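# Open four ring boxes, rings left in place

## Task

Lift the lid of every one of the four ring boxes so that all of them end up upright and open on the table, and make sure each box still holds its ring in its slot.

## Robot and tools

Robot: a single Doosan M1013 arm (base link at (0, 0, +0.012) m in the scene frame, slightly tilted) carrying a right-hand, sixteen-motor LEAP-style hand. There is no second arm. Cameras: cam_head_left, cam_head_right, cam_high (896x504 each) and cam_wrist (672x504). A camera stand is fixed beside the table.

Scene frame: origin on the table top straight under the base, +z up, +y to the left when facing along +x. Printed poses, velocities and Hand target use this frame and may be off by a few centimetres, more at long reach.

Hand point axes: +z runs along the straight fingers toward the tips, +x crosses the palm away from the thumb, +y points out of the palm face (palm surface at y = -0.062 m). Straight fingertips reach about 0.156 m beyond the knuckles (knuckles at z = -0.017). A rigid mast near the wrist on the palm side (x +0.05..+0.10, z -0.16..-0.11, up to y = +0.06) can strike objects. Only the last 0.03 m of each digit is rubber; the rest is hard plastic.

Row layout (24 numbers, all in [-1, 1]): dx, dy, dz, rx, ry, rz, then index_mcp, index_abd, index_pip, index_dip, middle_mcp, middle_abd, middle_pip, middle_dip, ring_mcp, ring_abd, ring_pip, ring_dip, thumb_cmc, thumb_axl, thumb_mcp, thumb_ipl, current_limit, speed. The first six are an offset, not a pose: measured from the Hand target as it stands when the action or move begins, along scene axes; 1.0 equals 0.6 m of travel or 180 degrees; rx, ry, rz form a single rotation vector turning about the Hand target's position. Every row of an action counts from that same start, not from the prior row, and sending an offset again moves the hand further. The sixteen motor numbers are absolute goal angles scaled between each hinge's two stops; toward -1 the fingers curl toward the palm. Straight values: _mcp +0.75, _abd 0.00, _pip +0.58, _dip +0.70, thumb_cmc +0.71, thumb_axl +0.68, thumb_mcp +0.23, thumb_ipl +0.17. current_limit maps -1..+1 to 0..550 mA (minimum 11 mA); speed sets the motor slew rate to (speed+1)/2 of 8.5 rad/s. Initial values are +0.4 and -0.6. Whatever was written last persists, so to keep the hand unchanged, resend the last sixteen motor numbers with the same current_limit and speed (at scene start, read them from a result first; a 0 would be a real command).

Tools:
- execute_actions(actions, cameras): actions is a list of actions; each action is up to 15 rows, one per 1/30 s step; a short action repeats its last row to fill 15 steps. Images come back only for an empty list or when cameras names them. An empty list also reports the scene number.
- move(target, speed, blend, blocking, cameras): target is one row or up to 15 rows, all offsets from the same starting Hand target. speed in m/s, 0.002 to 2, default 0.25 (rotation up to twice that in rad/s); one value or one per target. blend in metres rounds corners between listed targets; 0 means stop at each. Paths last at least 0.5 s; beyond 10 s they stop short. blocking=false returns after about 0.5 s while motion continues. Changed hand numbers of later targets are applied on arrival once arm and fingers are still.
- wait(seconds 0 to 10, cameras): lets time pass; a running move keeps going.
- stop(cameras): brakes a running move; needs some distance.
- zoom_image(camera, region [x0, y0, x1, y1] in pixels, max 504 by 504): closer look at the newest image of that camera.
- clear_fault(cameras): clears a reported torque or force fault only.
- read_manual(section): licence texts only.
- finished_scene(scene): ends the current scene (1 or 2) irreversibly; the goal must hold with the robot gone.

Results: end_effector_position (m), end_effector_quat_wxyz, velocities, Hand target (the last commanded pose after clipping; next offsets start here), Joint positions, joint torques (positive toward larger joint number; offset and noisy), and per-motor hand_goal, hand_measured, hand_current_ma, hand_state (moving, goal, blocked, overload). A move adds a move: line: done (at rest within 3 mm and 2 degrees), off_target, moving, held or fault, plus limits=paced (pose clipped) or limits=held (steps withheld). Neither done nor off_target tells you about contact. The hand point often rests short of the Hand target; send the remaining gap as a new offset. Lines such as MOTOR HOT, OVER-TEMPERATURE FAULT or HAND FAULT warn of trouble; after a HAND FAULT line the rest of that reply's motion calls are skipped.

Control limits: each step the commanded pose is clipped to 70 mm and 16 degrees from the measured pose. Joint speed caps exist; near the waist axis small hand motions can swing the whole arm. Do not route paths near the arm's own base; go around it.

Things to avoid: the arm is stiff, so aiming even slightly beyond a solid contact can trigger a fault; a net force of 144 N or contact torque over the joint limits (waist/shoulder 312, elbow 147, wrist joints 41.4 N m) stops the arm until clear_fault. Approach slowly; faster moves hit harder. To end a push, command a target back beyond the hand point. A finger presses only while its goal lies past the surface; a motor at 495 mA or more for 5 s shuts off for 10 s. Long holds, stretched poses or pushing at unreachable targets heat the arm motors and can force a 30 to 60 s stop. Do not slam, drop or knock anything off the table; an object left off the table fails the scene. Loose objects may occasionally be nudged by outside disturbances.

Each tool is called after "Request:" as name(argument=value, ...) on one line, values as JSON.

## Session

Request:
execute_actions(actions=[])

Scene clock: 0.00 s.
end_effector_position=(+0.3535, +0.3214, +0.2113) hand_goal=(+0.754, +0.000, +0.576, +0.696, +0.754, +0.000, +0.576, +0.696, +0.754, +0.000, +0.576, +0.696, +0.714, +0.678, +0.226, +0.168) hand_measured=(+0.754, +0.000, +0.576, +0.696, +0.754, +0.000, +0.576, +0.696, +0.754, +0.000, +0.576, +0.696, +0.714, +0.678, +0.226, +0.168) hand_current_ma=(+0, +0, +0, +0, +0, +0, +0, +0, +0, +0, +0, +0, +0, +0, +0, +0) hand_state=(goal, goal, goal, goal, goal, goal, goal, goal, goal, goal, goal, goal, goal, goal, goal, goal) hand_current_limit=0.40 hand_speed=-0.60 end_effector_quat_wxyz=(+0.089, +0.636, -0.672, +0.370)
Joint positions: [0.915 0.215 2.006 -0.744 1.341 1.268]
Joint velocities: within noise
Joint torques (N m): no reading
Hand target: +0.3535, +0.3214, +0.2113; +0.089, +0.636, -0.672, +0.370

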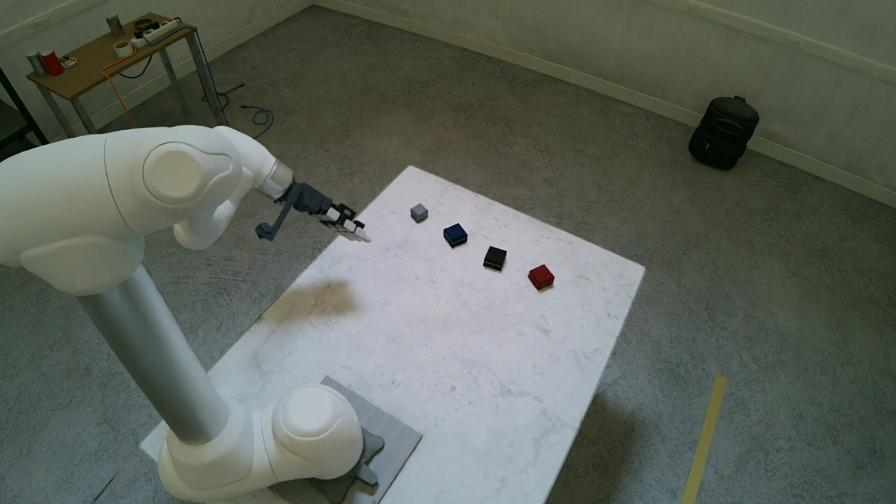

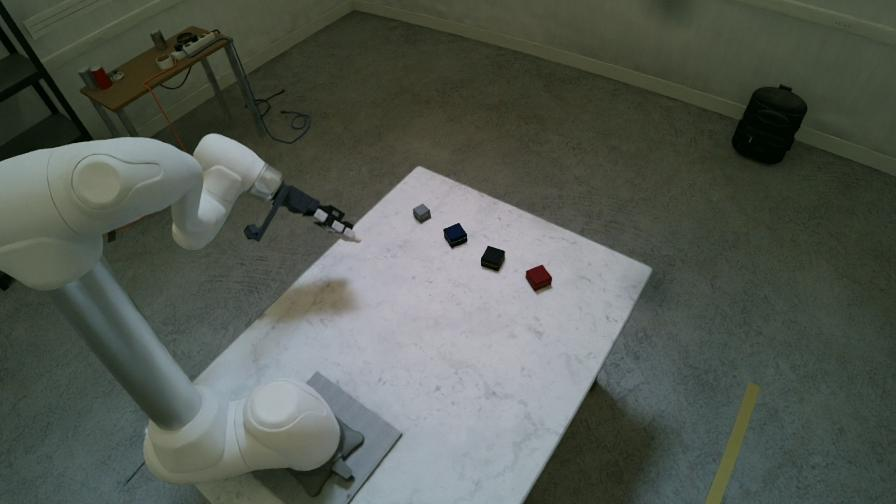

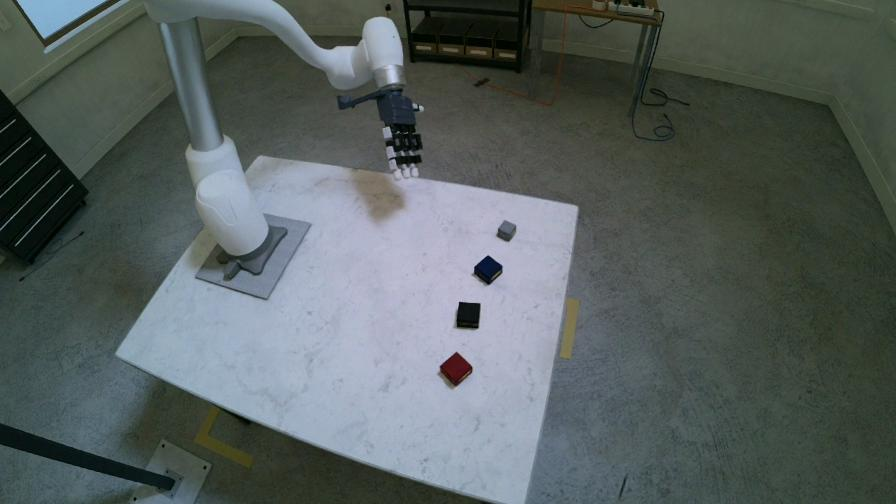

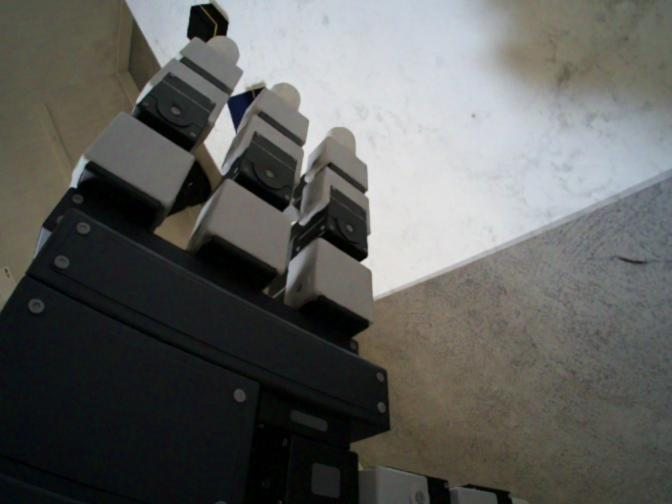

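Request:
zoom_image(camera="cam_high", region=[430, 215, 530, 305])

Request:
zoom_image(camera="cam_high", region=[420, 290, 520, 390])

Request:
zoom_image(camera="cam_head_left", region=[400, 190, 570, 300])

Scaled by 5.040 from the camera's 896x504 image, which has a finer 1280x720 frame.

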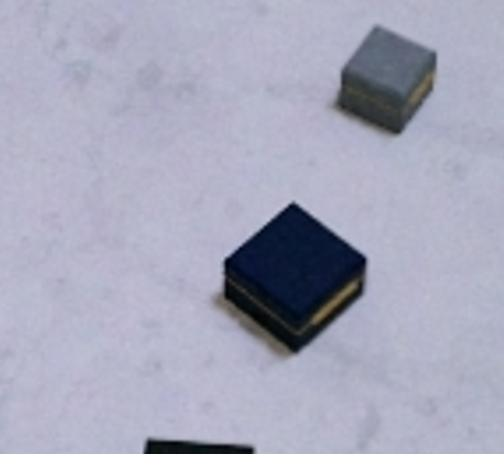

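Scaled by 5.040 from the camera's 896x504 image, which has a finer 1280x720 frame.

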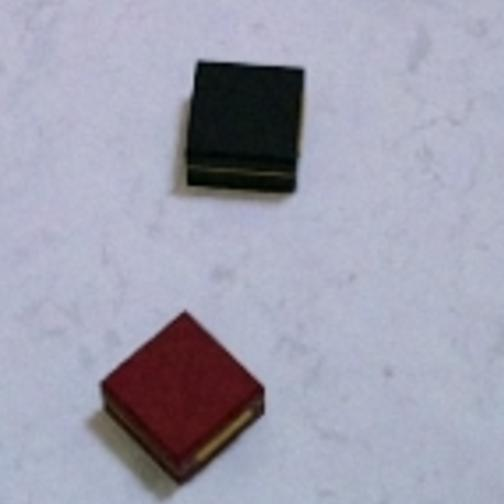

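Scaled by 2.965 from the camera's 896x504 image, which has a finer 1280x720 frame.

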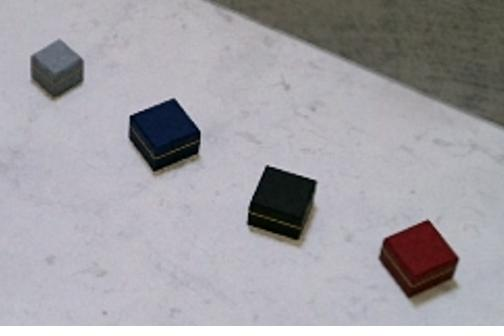

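Request:
move(target=[[0.1,-0.2,0.25,0.2077,-0.295,-0.874,0.753,0.12,0.431,-0.319,1,0,0.5,-0.986,0.753,-0.12,0.431,-0.319,0.714,0.678,0.226,0.168,0.78,-0.6],[0.5,-0.657,0.1,0.2077,-0.295,-0.874,0.753,0.12,0.431,-0.319,1,0,0.5,-0.986,0.753,-0.12,0.431,-0.319,0.714,0.678,0.226,0.168,0.78,-0.6],[0.566,-0.657,-0.0355,0.2077,-0.295,-0.874,0.753,0.12,0.431,-0.319,1,0,0.5,-0.986,0.753,-0.12,0.431,-0.319,0.714,0.678,0.226,0.168,0.78,-0.6]], speed=[0.4,0.3,0.25], blend=[0,0.03,0], cameras=["cam_wrist","cam_high"])

Scene clock: 49.07 s.
end_effector_position=(+0.6931, -0.0728, +0.1900) hand_goal=(+0.754, +0.120, +0.432, -0.318, +1.000, +0.000, +0.500, -0.986, +0.754, -0.120, +0.432, -0.318, +0.714, +0.678, +0.226, +0.168) hand_measured=(+0.752, +0.120, +0.434, -0.314, +0.992, +0.000, +0.502, -0.984, +0.752, -0.118, +0.434, -0.314, +0.712, +0.678, +0.224, +0.168) hand_current_ma=(-3, +0, +2, +5, -14, +0, +1, +4, -3, +3, +2, +4, -2, -1, -4, +0) hand_state=(goal, goal, goal, goal, goal, goal, goal, goal, goal, goal, goal, goal, goal, goal, goal, goal) hand_current_limit=0.78 hand_speed=-0.60 end_effector_quat_wxyz=(+0.000, +0.660, +0.752, +0.000)
Joint positions: [-0.116 0.253 1.94 -0.008 0.952 2.863]
Joint torques (N m): [-2.77 -52.78 -33.37 3.93 -0.38 0.45]
Hand target: +0.6931, -0.0728, +0.1900; +0.000, +0.660, +0.752, +0.000
Off the commanded pose: 0.000 m, 0 deg.
move: done
Images, in order (width x height): cam_high 896x504, cam_wrist 672x504.

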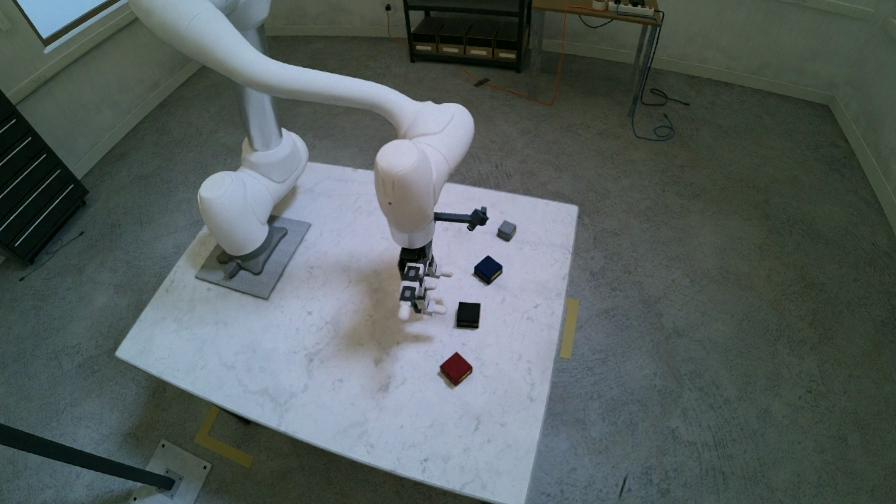

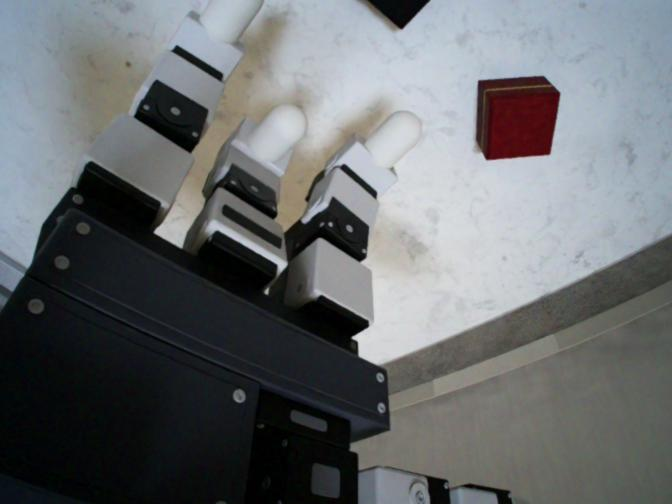

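Request:
move(target=[0.0977,-0.0008,0,0,0,0,0.753,0.12,0.431,-0.319,1,0,0.5,-0.986,0.753,-0.12,0.431,-0.319,0.714,0.678,0.226,0.168,0.78,-0.6], speed=0.15, cameras=["cam_wrist","cam_head_right"])

Scene clock: 82.10 s.
end_effector_position=(+0.7517, -0.0733, +0.1900) hand_goal=(+0.754, +0.120, +0.432, -0.318, +1.000, +0.000, +0.500, -0.986, +0.754, -0.120, +0.432, -0.318, +0.714, +0.678, +0.226, +0.168) hand_measured=(+0.752, +0.120, +0.434, -0.314, +0.992, +0.000, +0.502, -0.984, +0.752, -0.118, +0.434, -0.314, +0.712, +0.678, +0.224, +0.168) hand_current_ma=(-3, +0, +2, +5, -13, +0, +1, +4, -2, +3, +2, +4, -2, -1, -4, +0) hand_state=(goal, goal, goal, goal, goal, goal, goal, goal, goal, goal, goal, goal, goal, goal, goal, goal) hand_current_limit=0.78 hand_speed=-0.60 end_effector_quat_wxyz=(+0.000, +0.660, +0.752, +0.000)
Joint positions: [-0.104 0.335 1.826 -0.008 0.984 2.876]
Joint torques (N m): [-2.76 -62.43 -33.55 3.96 -0.31 0.42]
Hand target: +0.7518, -0.0733, +0.1900; +0.000, +0.660, +0.752, +0.000
Off the commanded pose: 0.000 m, 0 deg.
move: done
Images, in order (width x height): cam_head_right 896x504, cam_wrist 672x504.

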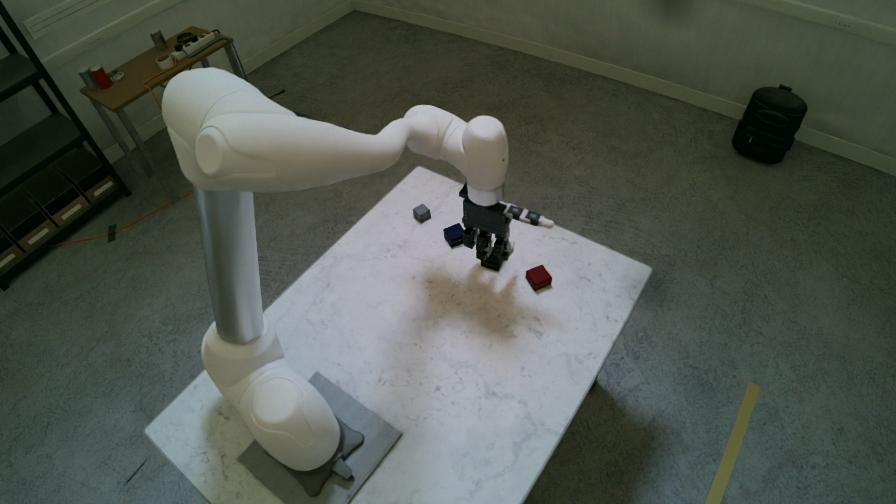

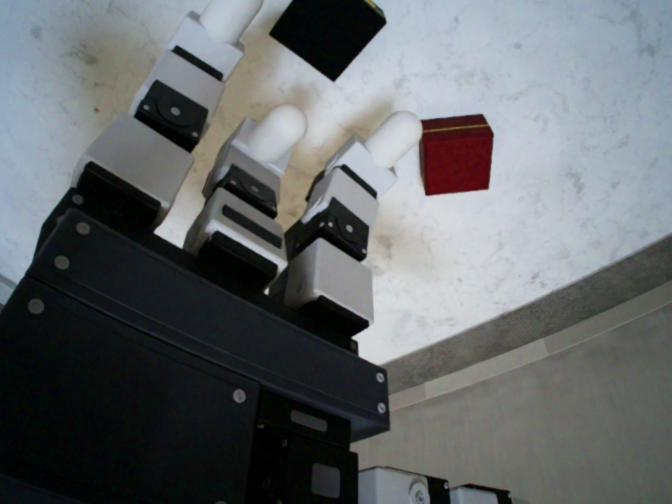

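Request:
move(target=[[0,0,-0.1682,0,0,0,0.753,0.12,0.431,-0.319,1,0,0.5,-0.986,0.753,-0.12,0.431,-0.319,0.714,0.678,0.226,0.168,0.78,-0.4],[0,0,-0.1682,0,0,0,0.753,-0.7,0.431,-0.319,1,0,0.5,-0.986,0.753,0.7,0.431,-0.319,0.714,0.678,0.226,0.168,0.78,-0.4]], speed=0.12, cameras=["cam_wrist"])

Request:
move(target=[[0,0,0,0,0,0,0.753,-0.7,0.431,-0.319,1,0,0.2,-0.986,0.753,0.7,0.431,-0.319,0.714,0.678,0.226,0.168,0.78,-0.7],[0,0,0,0,0,0,0.753,-0.7,0.431,-0.319,1,0,-0.124,-0.865,0.753,0.7,0.431,-0.319,0.714,0.678,0.226,0.168,0.78,-0.8]], cameras=["cam_wrist"])

Scene clock: 107.47 s.
end_effector_position=(+0.7518, -0.0733, +0.0890) hand_goal=(+0.754, -0.700, +0.432, -0.318, +1.000, +0.000, +0.500, -0.986, +0.754, +0.700, +0.432, -0.318, +0.714, +0.678, +0.226, +0.168) hand_measured=(+0.752, -0.154, +0.434, -0.314, +0.946, +0.014, +0.224, -1.000, +0.752, +0.042, +0.432, -0.316, +0.712, +0.678, +0.224, +0.168) hand_current_ma=(-2, +490, +1, +5, -167, +21, -489, -28, -2, -489, +1, +2, -2, -1, -4, +0) hand_state=(goal, blocked, goal, goal, blocked, goal, blocked, goal, goal, blocked, goal, goal, goal, goal, goal, goal) hand_current_limit=0.78 hand_speed=-0.40 end_effector_quat_wxyz=(+0.000, +0.660, +0.752, +0.000)
Joint positions: [-0.105 0.441 1.895 -0.009 0.809 2.876]
Joint torques (N m): [-1.69 -58.38 -24.25 3.75 -0.2 0.37]
Hand target: +0.7518, -0.0733, +0.0890; +0.000, +0.660, +0.752, +0.000
Off the commanded pose: 0.000 m, 0 deg.
move: done
Images, in order (width x height): cam_wrist 672x504.

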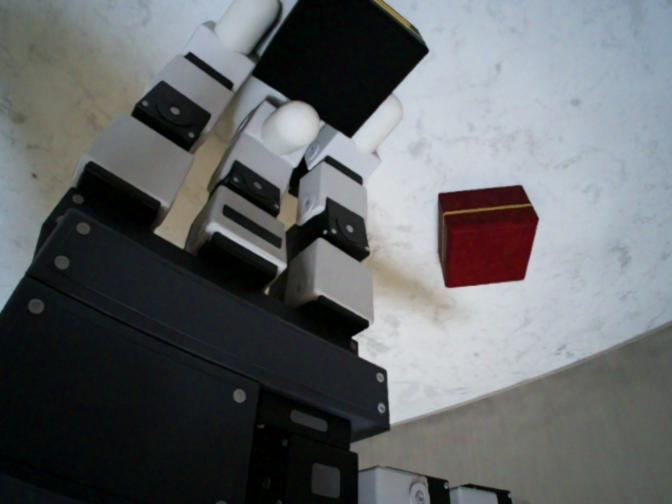

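Scene clock: 108.70 s.
end_effector_position=(+0.7517, -0.0733, +0.0890) hand_goal=(+0.754, -0.700, +0.432, -0.318, +1.000, +0.000, -0.124, -0.864, +0.754, +0.700, +0.432, -0.318, +0.714, +0.678, +0.226, +0.168) hand_measured=(+0.726, -0.154, +0.420, -0.316, +1.000, +0.004, -0.120, -0.866, +0.760, +0.062, +0.428, -0.324, +0.712, +0.678, +0.224, +0.168) hand_current_ma=(-73, +489, -21, +3, +0, +4, +6, -2, +11, -489, -4, -10, -2, -1, -4, +0) hand_state=(blocked, blocked, goal, goal, goal, goal, goal, goal, goal, blocked, goal, goal, goal, goal, goal, goal) hand_current_limit=0.78 hand_speed=-0.80 end_effector_quat_wxyz=(+0.000, +0.660, +0.752, +0.000)
Joint positions: [-0.105 0.441 1.895 -0.009 0.809 2.876]
Joint torques (N m): [-3.07 -68.08 -29.27 3.49 -0.22 0.42]
Hand target: +0.7518, -0.0733, +0.0890; +0.000, +0.660, +0.752, +0.000
Off the commanded pose: 0.000 m, 0 deg.
move: done
Images, in order (width x height): cam_wrist 672x504.

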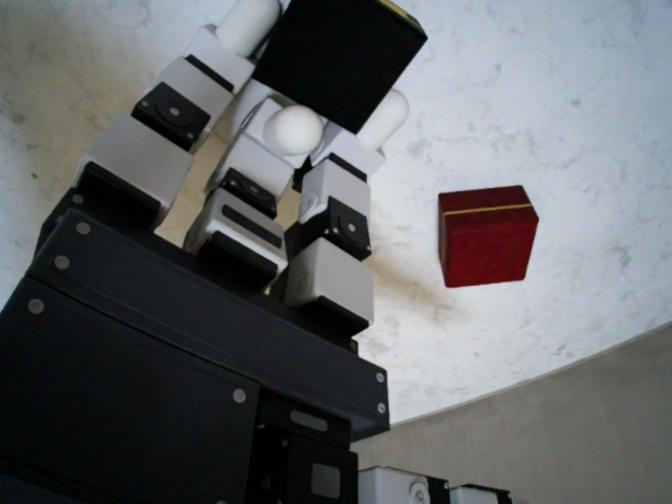

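Request:
move(target=[[0,0,0,0,0,0,0.753,-0.7,0.431,-0.319,1,0,0.3,-0.986,0.753,0.7,0.431,-0.319,0.714,0.678,0.226,0.168,0.78,-0.6],[0,0,0,0,0,0,0.753,-0.7,0.431,-0.319,0.795,0,0.372,-0.87,0.753,0.7,0.431,-0.319,0.714,0.678,0.226,0.168,0.78,-0.7]], cameras=["cam_wrist"])

Request:
move(target=[0,0,0,0,0,0,0.753,-0.7,0.431,-0.319,0.795,0,0.09,-0.865,0.753,0.7,0.431,-0.319,0.714,0.678,0.226,0.168,0.78,-0.8], cameras=["cam_wrist"])

Scene clock: 137.97 s.
end_effector_position=(+0.7518, -0.0733, +0.0890) hand_goal=(+0.754, -0.700, +0.432, -0.318, +0.796, +0.000, +0.372, -0.870, +0.754, +0.700, +0.432, -0.318, +0.714, +0.678, +0.226, +0.168) hand_measured=(+0.718, -0.170, +0.416, -0.318, +0.894, -0.004, +0.350, -0.942, +0.722, +0.104, +0.422, -0.314, +0.712, +0.678, +0.224, +0.168) hand_current_ma=(-99, +489, -34, +0, +365, -5, -50, -229, -84, -489, -16, +4, -2, -1, -4, +0) hand_state=(blocked, blocked, goal, goal, blocked, goal, blocked, blocked, blocked, blocked, goal, goal, goal, goal, goal, goal) hand_current_limit=0.78 hand_speed=-0.70 end_effector_quat_wxyz=(+0.000, +0.660, +0.752, +0.000)
Joint positions: [-0.105 0.441 1.895 -0.009 0.809 2.876]
Joint torques (N m): [-3.08 -67.25 -29.12 3.49 -0.29 0.46]
Hand target: +0.7518, -0.0733, +0.0890; +0.000, +0.660, +0.752, +0.000
Off the commanded pose: 0.000 m, 0 deg.
move: done
Images, in order (width x height): cam_wrist 672x504.

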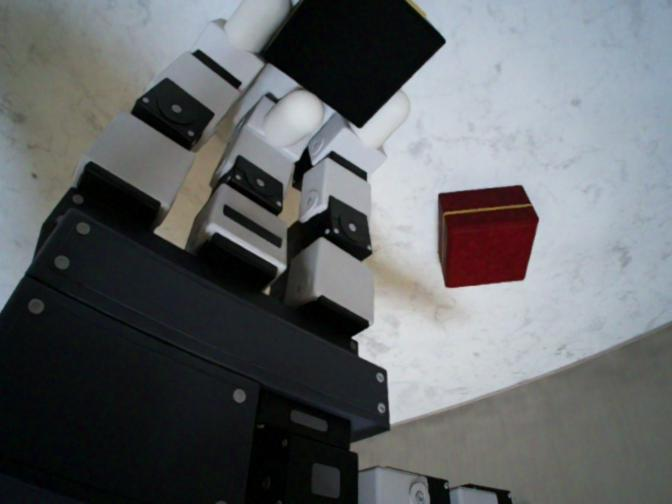

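Scene clock: 138.63 s.
end_effector_position=(+0.7518, -0.0733, +0.0890) hand_goal=(+0.754, -0.700, +0.432, -0.318, +0.796, +0.000, +0.090, -0.864, +0.754, +0.700, +0.432, -0.318, +0.714, +0.678, +0.226, +0.168) hand_measured=(+0.714, -0.170, +0.408, -0.328, +0.862, -0.004, +0.082, -0.920, +0.716, +0.106, +0.416, -0.316, +0.712, +0.678, +0.224, +0.168) hand_current_ma=(-112, +489, -53, -16, +213, -5, -15, -164, -108, -489, -31, +2, -2, -1, -4, +0) hand_state=(blocked, blocked, blocked, goal, blocked, goal, goal, blocked, blocked, blocked, goal, goal, goal, goal, goal, goal) hand_current_limit=0.78 hand_speed=-0.80 end_effector_quat_wxyz=(+0.000, +0.660, +0.752, +0.000)
Joint positions: [-0.105 0.441 1.895 -0.009 0.809 2.876]
Joint torques (N m): [-3.09 -66.37 -28.53 3.48 -0.06 0.46]
Hand target: +0.7518, -0.0733, +0.0890; +0.000, +0.660, +0.752, +0.000
Off the commanded pose: 0.000 m, 0 deg.
move: done
Images, in order (width x height): cam_wrist 672x504.

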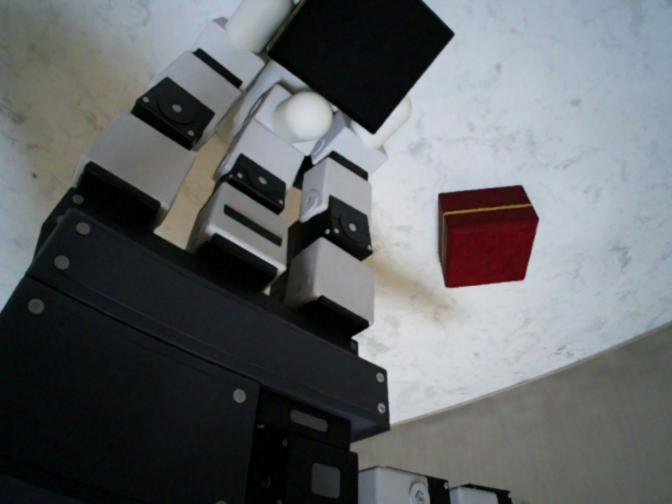

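Request:
move(target=[[0,0,0,0,0,0,0.753,-0.7,0.431,-0.319,0.712,0,-0.128,-0.754,0.753,0.7,0.431,-0.319,0.714,0.678,0.226,0.168,0.78,-0.8]], cameras=["cam_wrist"])

Request:
move(target=[[0,0,0,0,0,0,0.753,-0.7,0.431,-0.319,0.69,0,-0.21,-0.63,0.753,0.7,0.431,-0.319,0.714,0.678,0.226,0.168,0.78,-0.8],[0,0,0,0,0,0,0.753,-0.7,0.431,-0.319,0.671,0,-0.299,-0.507,0.753,0.7,0.431,-0.319,0.714,0.678,0.226,0.168,0.78,-0.8]], cameras=["cam_wrist","cam_high"])

Scene clock: 147.50 s.
end_effector_position=(+0.7518, -0.0733, +0.0890) hand_goal=(+0.754, -0.700, +0.432, -0.318, +0.712, +0.000, -0.128, -0.754, +0.754, +0.700, +0.432, -0.318, +0.714, +0.678, +0.226, +0.168) hand_measured=(+0.710, -0.170, +0.404, -0.330, +0.724, -0.004, -0.146, -0.798, +0.710, +0.108, +0.414, -0.318, +0.712, +0.678, +0.224, +0.168) hand_current_ma=(-128, +489, -67, -24, +23, -5, -37, -123, -128, -489, -36, +1, -2, -1, -4, +0) hand_state=(blocked, blocked, blocked, goal, goal, goal, goal, blocked, blocked, blocked, goal, goal, goal, goal, goal, goal) hand_current_limit=0.78 hand_speed=-0.80 end_effector_quat_wxyz=(+0.000, +0.660, +0.752, +0.000)
Joint positions: [-0.105 0.441 1.895 -0.009 0.809 2.876]
Joint torques (N m): [-3.11 -66 -28.43 3.44 -0.06 0.47]
Hand target: +0.7518, -0.0733, +0.0890; +0.000, +0.660, +0.752, +0.000
Off the commanded pose: 0.000 m, 0 deg.
move: done
Images, in order (width x height): cam_wrist 672x504.

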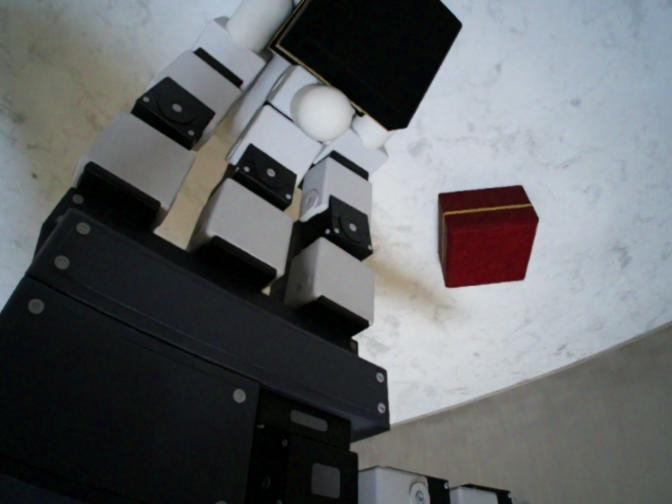

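Scene clock: 148.50 s.
end_effector_position=(+0.7518, -0.0733, +0.0890) hand_goal=(+0.754, -0.700, +0.432, -0.318, +0.672, +0.000, -0.298, -0.506, +0.754, +0.700, +0.432, -0.318, +0.714, +0.678, +0.226, +0.168) hand_measured=(+0.710, -0.172, +0.404, -0.332, +0.722, -0.004, -0.322, -0.568, +0.706, +0.108, +0.414, -0.318, +0.712, +0.678, +0.224, +0.168) hand_current_ma=(-129, +489, -67, -25, +152, -5, -54, -189, -140, -489, -36, +1, -2, -1, -4, +0) hand_state=(blocked, blocked, blocked, goal, blocked, goal, blocked, blocked, blocked, blocked, goal, goal, goal, goal, goal, goal) hand_current_limit=0.78 hand_speed=-0.80 end_effector_quat_wxyz=(+0.000, +0.660, +0.752, +0.000)
Joint positions: [-0.105 0.441 1.895 -0.009 0.809 2.876]
Joint torques (N m): [-3.11 -65.14 -28.02 3.5 -0.18 0.47]
Hand target: +0.7518, -0.0733, +0.0890; +0.000, +0.660, +0.752, +0.000
Off the commanded pose: 0.000 m, 0 deg.
move: done
Images, in order (width x height): cam_high 896x504, cam_wrist 672x504.

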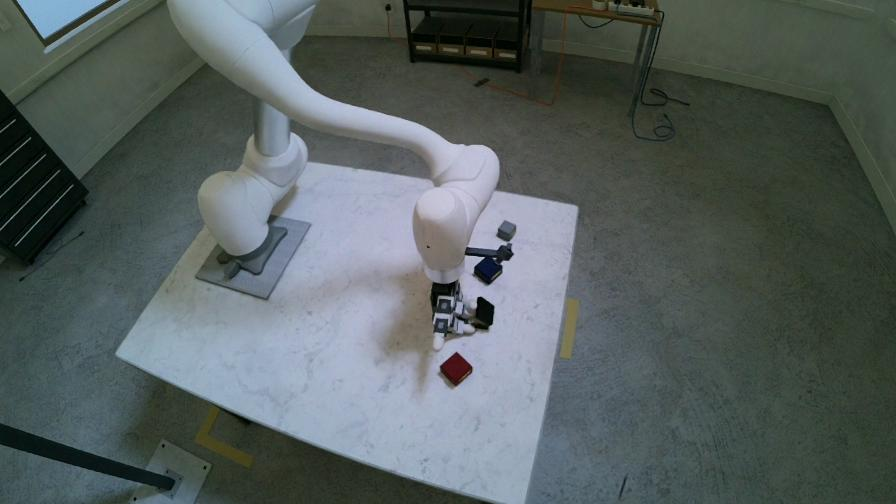

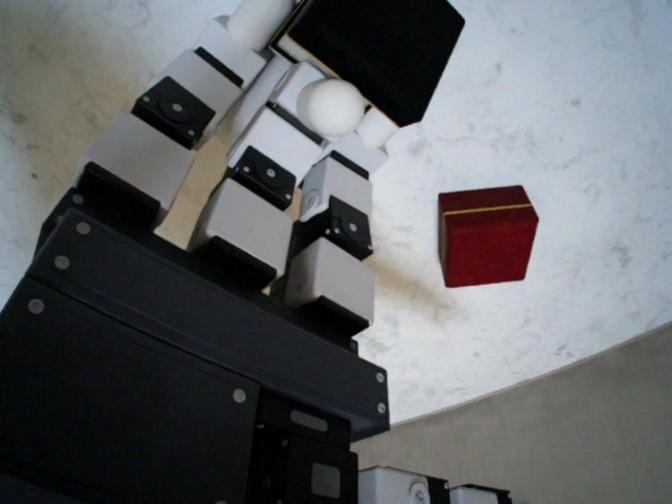

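Request:
move(target=[[0,0,0,0,0,0,0.753,-0.4,0.431,-0.319,0.795,0,0.09,-0.865,0.753,0.4,0.431,-0.319,0.714,0.678,0.226,0.168,0.78,-0.8],[0,0,0,0,0,0,0.753,-0.3,0.431,-0.319,1,0,-0.124,-0.865,0.753,0.3,0.431,-0.319,0.714,0.678,0.226,0.168,0.78,-0.8]], cameras=["cam_wrist"])

Scene clock: 159.07 s.
end_effector_position=(+0.7518, -0.0733, +0.0890) hand_goal=(+0.754, -0.300, +0.432, -0.318, +1.000, +0.000, -0.124, -0.864, +0.754, +0.300, +0.432, -0.318, +0.714, +0.678, +0.226, +0.168) hand_measured=(+0.742, -0.172, +0.404, -0.332, +0.994, -0.004, -0.120, -0.866, +0.740, +0.108, +0.416, -0.320, +0.712, +0.678, +0.224, +0.168) hand_current_ma=(-21, +401, -63, -29, -11, -4, +6, -2, -31, -489, -30, -2, -2, -1, -4, +0) hand_state=(goal, blocked, blocked, goal, goal, goal, goal, goal, goal, blocked, goal, goal, goal, goal, goal, goal) hand_current_limit=0.78 hand_speed=-0.80 end_effector_quat_wxyz=(+0.000, +0.660, +0.752, +0.000)
Joint positions: [-0.105 0.441 1.895 -0.009 0.809 2.876]
Joint torques (N m): [-2.96 -67.73 -29.3 3.52 -0.23 0.45]
Hand target: +0.7518, -0.0733, +0.0890; +0.000, +0.660, +0.752, +0.000
Off the commanded pose: 0.000 m, 0 deg.
move: done
Images, in order (width x height): cam_wrist 672x504.

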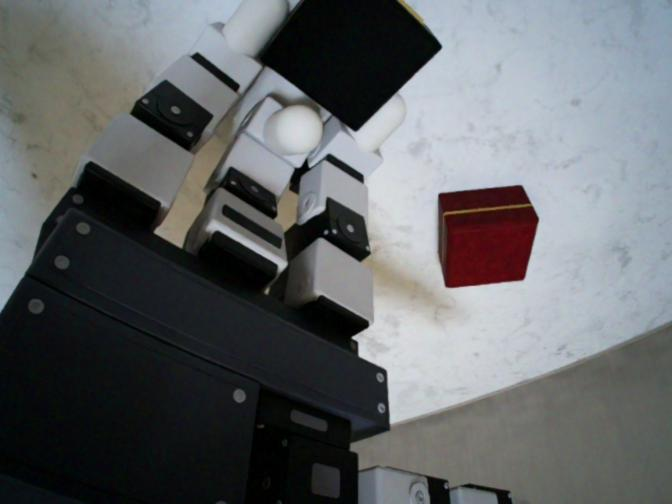

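Request:
zoom_image(camera="cam_wrist", region=[200, 0, 460, 190])

Scaled by 1.938 from the camera's 672x504 image, which has a finer 960x720 frame.

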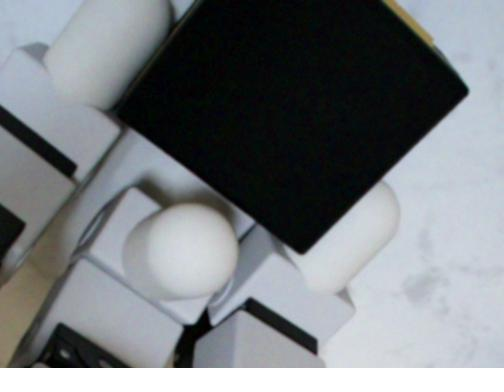

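Request:
move(target=[[0,0,0,0,0,0,0.753,-0.7,0.431,-0.319,1,0,0.3,-0.986,0.753,0.7,0.431,-0.319,0.714,0.678,0.226,0.168,0.78,-0.6],[0,0,0,0,0,0,0.753,-0.7,0.431,-0.319,0.795,0,0.372,-0.87,0.753,0.7,0.431,-0.319,0.714,0.678,0.226,0.168,0.78,-0.7],[0,0,0,0,0,0,0.753,-0.7,0.431,-0.319,0.795,0,0.09,-0.865,0.753,0.7,0.431,-0.319,0.714,0.678,0.226,0.168,0.78,-0.8],[0,0,0,0,0,0,0.753,-0.7,0.431,-0.319,0.712,0,-0.128,-0.754,0.753,0.7,0.431,-0.319,0.714,0.678,0.226,0.168,0.78,-0.8],[0,0,0,0,0,0,0.753,-0.7,0.431,-0.319,0.68,0,-0.21,-0.5,0.753,0.7,0.431,-0.319,0.714,0.678,0.226,0.168,0.78,-0.8],[0,0,0,0,0,0,0.753,-0.7,0.431,-0.319,0.68,0,-0.24,-0.275,0.753,0.7,0.431,-0.319,0.714,0.678,0.226,0.168,0.78,-0.8]], cameras=["cam_wrist"])

Request:
move(target=[[0,0,0,0,0,0,0.753,-0.7,0.431,-0.319,0.6,0,-0.299,-0.116,0.753,0.7,0.431,-0.319,0.714,0.678,0.226,0.168,0.78,-0.8],[0,0,0,0,0,0,0.753,-0.7,0.431,-0.319,0.45,0,-0.226,-0.058,0.753,0.7,0.431,-0.319,0.714,0.678,0.226,0.168,0.78,-0.8]], cameras=["cam_wrist","cam_high"])

Scene clock: 204.57 s.
end_effector_position=(+0.7518, -0.0733, +0.0890) hand_goal=(+0.754, -0.700, +0.432, -0.318, +0.680, +0.000, -0.240, -0.274, +0.754, +0.700, +0.432, -0.318, +0.714, +0.678, +0.226, +0.168) hand_measured=(+0.694, -0.172, +0.396, -0.334, +0.694, -0.004, -0.316, -0.466, +0.694, +0.112, +0.406, -0.320, +0.712, +0.678, +0.224, +0.168) hand_current_ma=(-194, +489, -90, -31, +28, -4, -239, -489, -190, -489, -61, -3, -2, -1, -4, +0) hand_state=(blocked, blocked, blocked, goal, goal, goal, blocked, blocked, blocked, blocked, blocked, goal, goal, goal, goal, goal) hand_current_limit=0.78 hand_speed=-0.80 end_effector_quat_wxyz=(+0.000, +0.660, +0.752, +0.000)
Joint positions: [-0.105 0.441 1.895 -0.009 0.809 2.876]
Joint torques (N m): [-2.52 -61.22 -26.3 3.51 -0.14 0.46]
Hand target: +0.7518, -0.0733, +0.0890; +0.000, +0.660, +0.752, +0.000
Off the commanded pose: 0.000 m, 0 deg.
move: done
Images, in order (width x height): cam_wrist 672x504.

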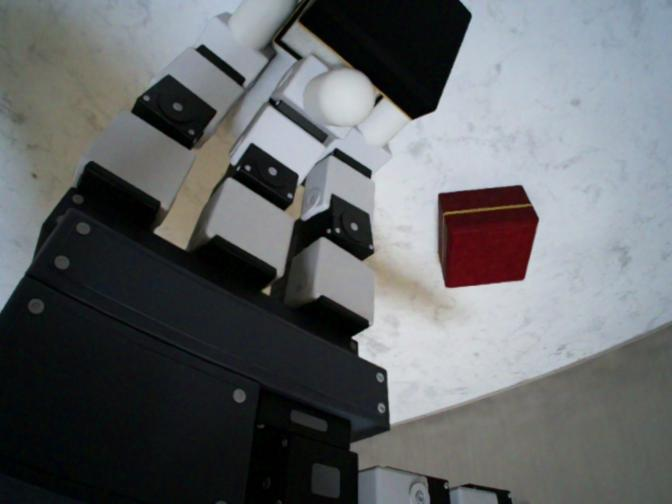

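Scene clock: 205.83 s.
end_effector_position=(+0.7518, -0.0733, +0.0890) hand_goal=(+0.754, -0.700, +0.432, -0.318, +0.450, +0.000, -0.226, -0.058, +0.754, +0.700, +0.432, -0.318, +0.714, +0.678, +0.226, +0.168) hand_measured=(+0.668, -0.174, +0.384, -0.340, +0.542, -0.004, -0.314, -0.168, +0.670, +0.120, +0.386, -0.334, +0.712, +0.678, +0.224, +0.168) hand_current_ma=(-307, +489, -134, -51, +336, -4, -294, -389, -294, -489, -122, -32, -2, -1, -4, +0) hand_state=(blocked, blocked, blocked, blocked, blocked, goal, blocked, blocked, blocked, blocked, blocked, goal, goal, goal, goal, goal) hand_current_limit=0.78 hand_speed=-0.80 end_effector_quat_wxyz=(+0.000, +0.660, +0.752, +0.000)
Joint positions: [-0.105 0.441 1.895 -0.009 0.809 2.876]
Joint torques (N m): [-2.52 -61.16 -26.07 3.52 -0.01 0.44]
Hand target: +0.7518, -0.0733, +0.0890; +0.000, +0.660, +0.752, +0.000
Off the commanded pose: 0.000 m, 0 deg.
move: done
Images, in order (width x height): cam_high 896x504, cam_wrist 672x504.

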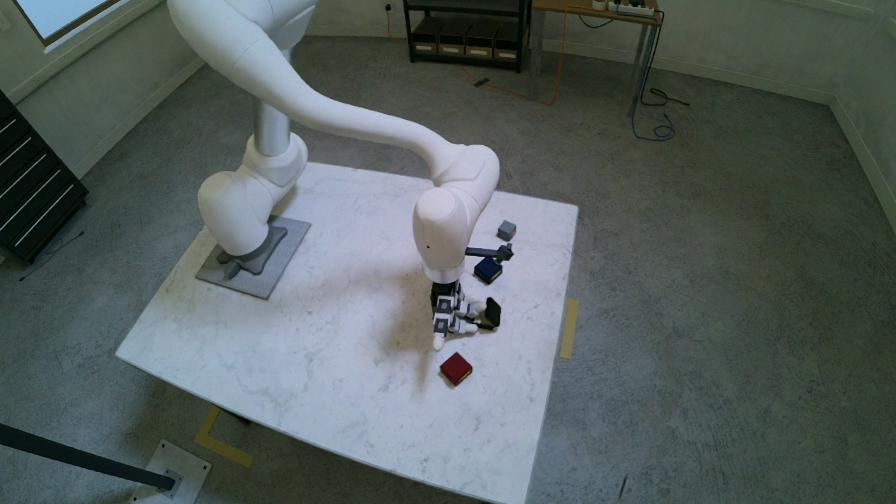

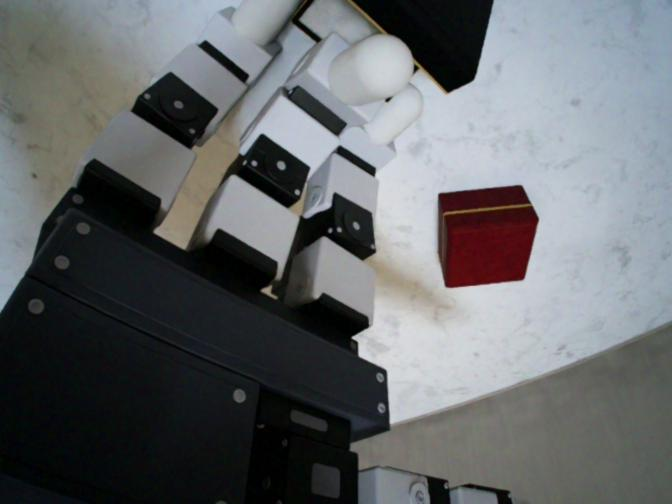

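Request:
move(target=[[0,0,0,0,0,0,0.753,-0.7,0.431,-0.319,0.3,0,-0.1,-0.1,0.753,0.7,0.431,-0.319,0.714,0.678,0.226,0.168,0.78,-0.8],[0,0,0,0,0,0,0.753,-0.7,0.431,-0.319,0.15,0,0.05,-0.1,0.753,0.7,0.431,-0.319,0.714,0.678,0.226,0.168,0.78,-0.8]], cameras=["cam_wrist","cam_high"])

Scene clock: 214.07 s.
end_effector_position=(+0.7518, -0.0733, +0.0890) hand_goal=(+0.754, -0.700, +0.432, -0.318, +0.150, +0.000, +0.050, -0.100, +0.754, +0.700, +0.432, -0.318, +0.714, +0.678, +0.226, +0.168) hand_measured=(+0.728, -0.494, +0.422, -0.316, +0.296, -0.002, +0.022, -0.102, +0.728, +0.494, +0.422, -0.314, +0.712, +0.678, +0.224, +0.168) hand_current_ma=(-66, +490, -15, +4, +489, -3, -67, -2, -63, -489, -15, +4, -2, -1, -4, +0) hand_state=(blocked, blocked, goal, goal, blocked, goal, blocked, goal, blocked, blocked, goal, goal, goal, goal, goal, goal) hand_current_limit=0.78 hand_speed=-0.80 end_effector_quat_wxyz=(+0.000, +0.660, +0.752, +0.000)
Joint positions: [-0.105 0.441 1.895 -0.009 0.809 2.876]
Joint torques (N m): [-2.8 -67.87 -29.61 3.55 -0.4 0.4]
Hand target: +0.7518, -0.0733, +0.0890; +0.000, +0.660, +0.752, +0.000
Off the commanded pose: 0.000 m, 0 deg.
move: done
Images, in order (width x height): cam_high 896x504, cam_wrist 672x504.

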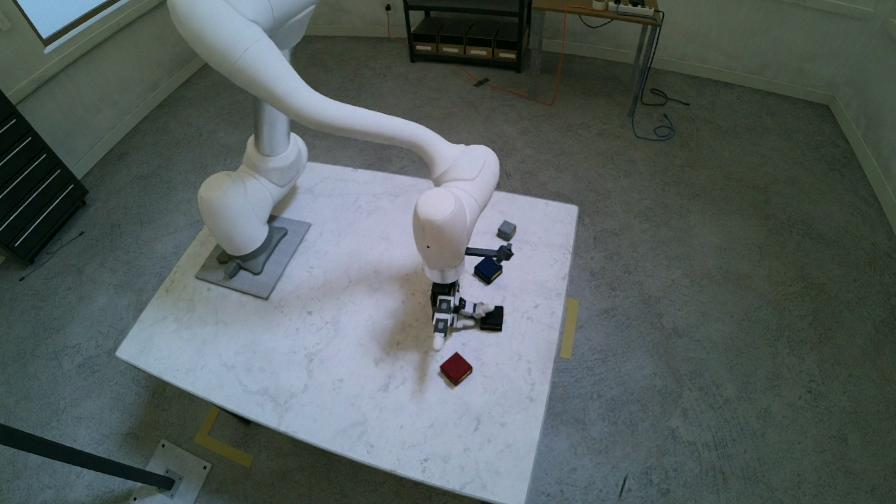

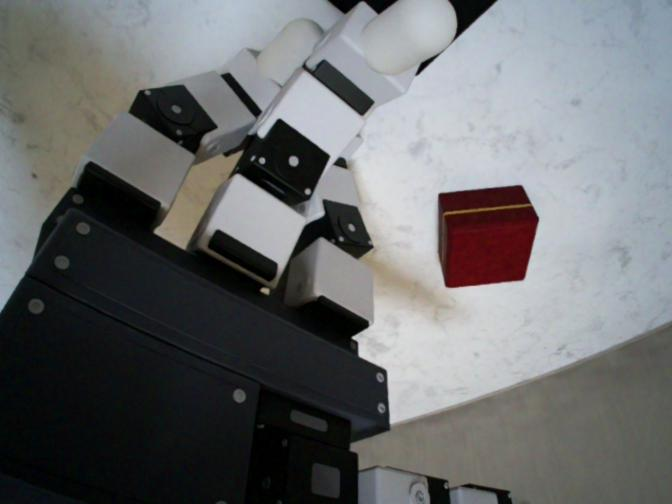

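Request:
zoom_image(camera="cam_high", region=[430, 205, 540, 390])

Scaled by 2.724 from the camera's 896x504 image, which has a finer 1280x720 frame.

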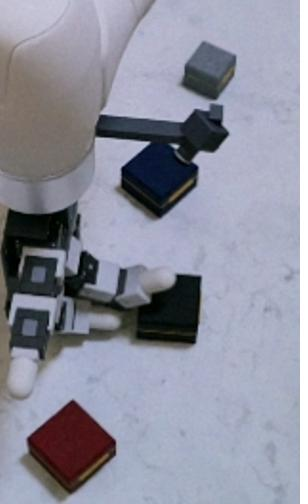

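Request:
move(target=[[0,0,0.02,0,0,0,0.753,0.12,0.431,-0.319,0.15,0,0.05,-0.1,0.753,-0.12,0.431,-0.319,0.714,0.678,0.226,0.168,0.78,-0.5],[-0.0661,-0.0086,0.1683,0,0,0,0.753,0.12,0.431,-0.319,1,0,1,-0.986,0.753,-0.12,0.431,-0.319,0.714,0.678,0.226,0.168,0.78,-0.6]], speed=0.15, cameras=["cam_wrist"])

Scene clock: 249.03 s.
end_effector_position=(+0.7121, -0.0785, +0.1900) hand_goal=(+0.754, +0.120, +0.432, -0.318, +1.000, +0.000, +1.000, -0.986, +0.754, -0.120, +0.432, -0.318, +0.714, +0.678, +0.226, +0.168) hand_measured=(+0.752, +0.116, +0.430, -0.314, +0.990, -0.002, +0.994, -0.982, +0.752, -0.116, +0.430, -0.314, +0.712, +0.678, +0.224, +0.168) hand_current_ma=(-4, -4, -2, +4, -18, -3, -7, +4, -3, +4, -2, +4, -2, -1, -4, +0) hand_state=(goal, goal, goal, goal, goal, goal, goal, goal, goal, goal, goal, goal, goal, goal, goal, goal) hand_current_limit=0.78 hand_speed=-0.60 end_effector_quat_wxyz=(+0.000, +0.660, +0.752, +0.000)
Joint positions: [-0.121 0.28 1.903 -0.008 0.962 2.859]
Joint torques (N m): [-3.29 -57.39 -33.58 3.94 -0.29 0.42]
Hand target: +0.7121, -0.0785, +0.1900; +0.000, +0.660, +0.752, +0.000
Off the commanded pose: 0.000 m, 0 deg.
move: done
Images, in order (width x height): cam_wrist 672x504.

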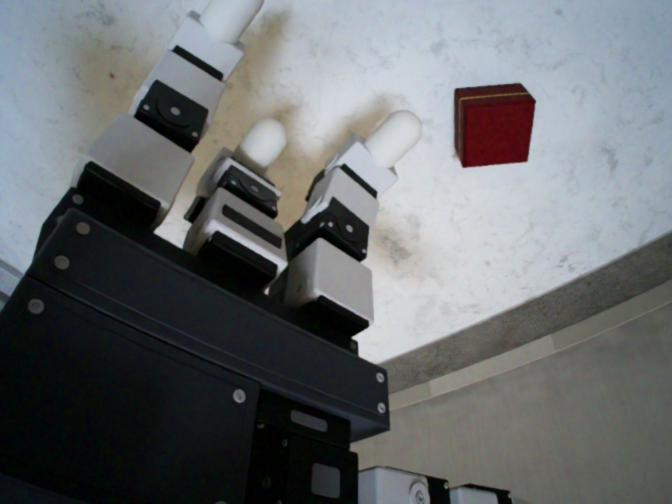

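Box out of view; check it and step forward.

Request:
move(target=[0.0992,0.0129,0,0,0,0,0.753,0.12,0.431,-0.319,1,0,1,-0.986,0.753,-0.12,0.431,-0.319,0.714,0.678,0.226,0.168,0.78,-0.6], speed=0.2, cameras=["cam_wrist"])

Request:
zoom_image(camera="cam_wrist", region=[200, 0, 480, 160])

Scene clock: 255.07 s.
end_effector_position=(+0.7716, -0.0707, +0.1900) hand_goal=(+0.754, +0.120, +0.432, -0.318, +1.000, +0.000, +1.000, -0.986, +0.754, -0.120, +0.432, -0.318, +0.714, +0.678, +0.226, +0.168) hand_measured=(+0.752, +0.116, +0.430, -0.314, +0.990, -0.002, +0.994, -0.984, +0.752, -0.116, +0.430, -0.314, +0.712, +0.678, +0.224, +0.168) hand_current_ma=(-3, -4, -2, +4, -17, -3, -7, +4, -3, +4, -2, +4, -1, -1, -4, +0) hand_state=(goal, goal, goal, goal, goal, goal, goal, goal, goal, goal, goal, goal, goal, goal, goal, goal) hand_current_limit=0.78 hand_speed=-0.60 end_effector_quat_wxyz=(+0.000, +0.660, +0.752, +0.000)
Joint positions: [-0.096 0.362 1.787 -0.007 0.996 2.883]
Joint torques (N m): [-2.69 -65.05 -34.52 3.99 -0.29 0.43]
Hand target: +0.7716, -0.0707, +0.1900; +0.000, +0.660, +0.752, +0.000
Off the commanded pose: 0.000 m, 0 deg.
move: done
Images, in order (width x height): cam_wrist 672x504.

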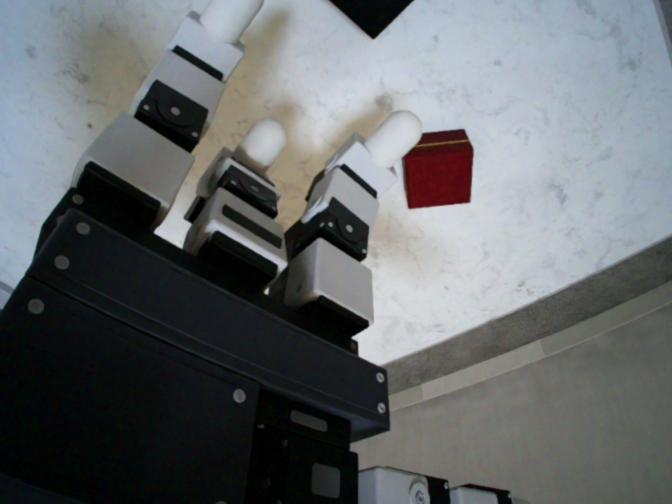

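Scaled by 1.800 from the camera's 672x504 image, which has a finer 960x720 frame.

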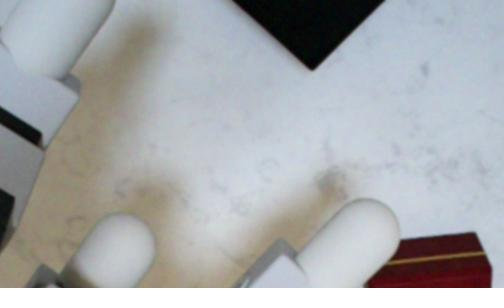

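Request:
move(target=[[0.0678,0.0122,-0.04,0,0,0,0.753,0.12,0.431,-0.319,1,0,1,-0.986,0.753,-0.12,0.431,-0.319,0.714,0.678,0.226,0.168,0.78,-0.4],[0.0678,0.0122,-0.1683,0,0,0,0.753,0.12,0.431,-0.319,1,0,1,-0.986,0.753,-0.12,0.431,-0.319,0.714,0.678,0.226,0.168,0.78,-0.4],[0.0678,0.0122,-0.1683,0,0,0,0.753,-0.7,0.431,-0.319,1,0,1,-0.986,0.753,0.7,0.431,-0.319,0.714,0.678,0.226,0.168,0.78,-0.4]], speed=0.15, cameras=["cam_wrist"])

Request:
zoom_image(camera="cam_wrist", region=[200, 0, 480, 180])

Scene clock: 266.60 s.
end_effector_position=(+0.8123, -0.0634, +0.0890) hand_goal=(+0.754, -0.700, +0.432, -0.318, +1.000, +0.000, +1.000, -0.986, +0.754, +0.700, +0.432, -0.318, +0.714, +0.678, +0.226, +0.168) hand_measured=(+0.752, -0.036, +0.430, -0.318, +0.990, -0.002, +0.996, -0.984, +0.752, +0.036, +0.430, -0.318, +0.712, +0.678, +0.224, +0.168) hand_current_ma=(-3, +490, -2, +0, -17, -3, -7, +4, -3, -489, -2, +0, -1, -1, -4, +0) hand_state=(goal, blocked, goal, goal, goal, goal, goal, goal, goal, blocked, goal, goal, goal, goal, goal, goal) hand_current_limit=0.78 hand_speed=-0.40 end_effector_quat_wxyz=(+0.000, +0.660, +0.752, +0.000)
Joint positions: [-0.08 0.515 1.771 -0.008 0.859 2.901]
Joint torques (N m): [-2.9 -75.57 -30.85 3.62 -0.3 0.42]
Hand target: +0.8123, -0.0634, +0.0890; +0.000, +0.660, +0.752, +0.000
Off the commanded pose: 0.000 m, 0 deg.
move: done
Images, in order (width x height): cam_wrist 672x504.

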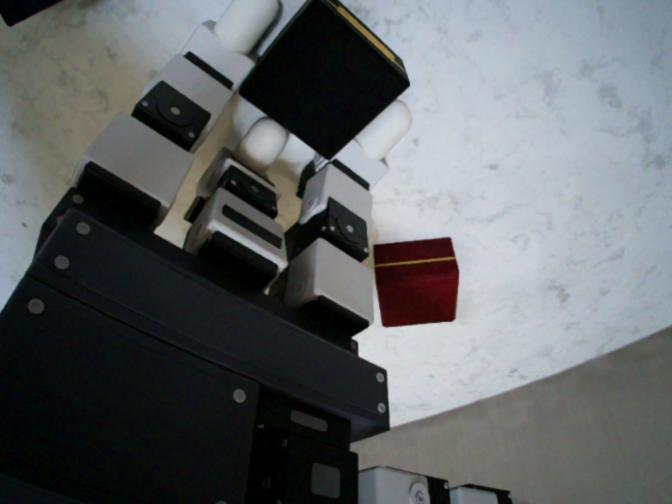

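Scaled by 1.800 from the camera's 672x504 image, which has a finer 960x720 frame.

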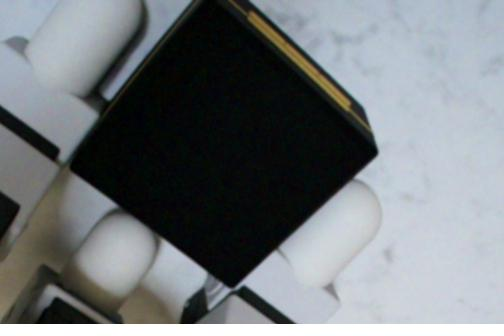

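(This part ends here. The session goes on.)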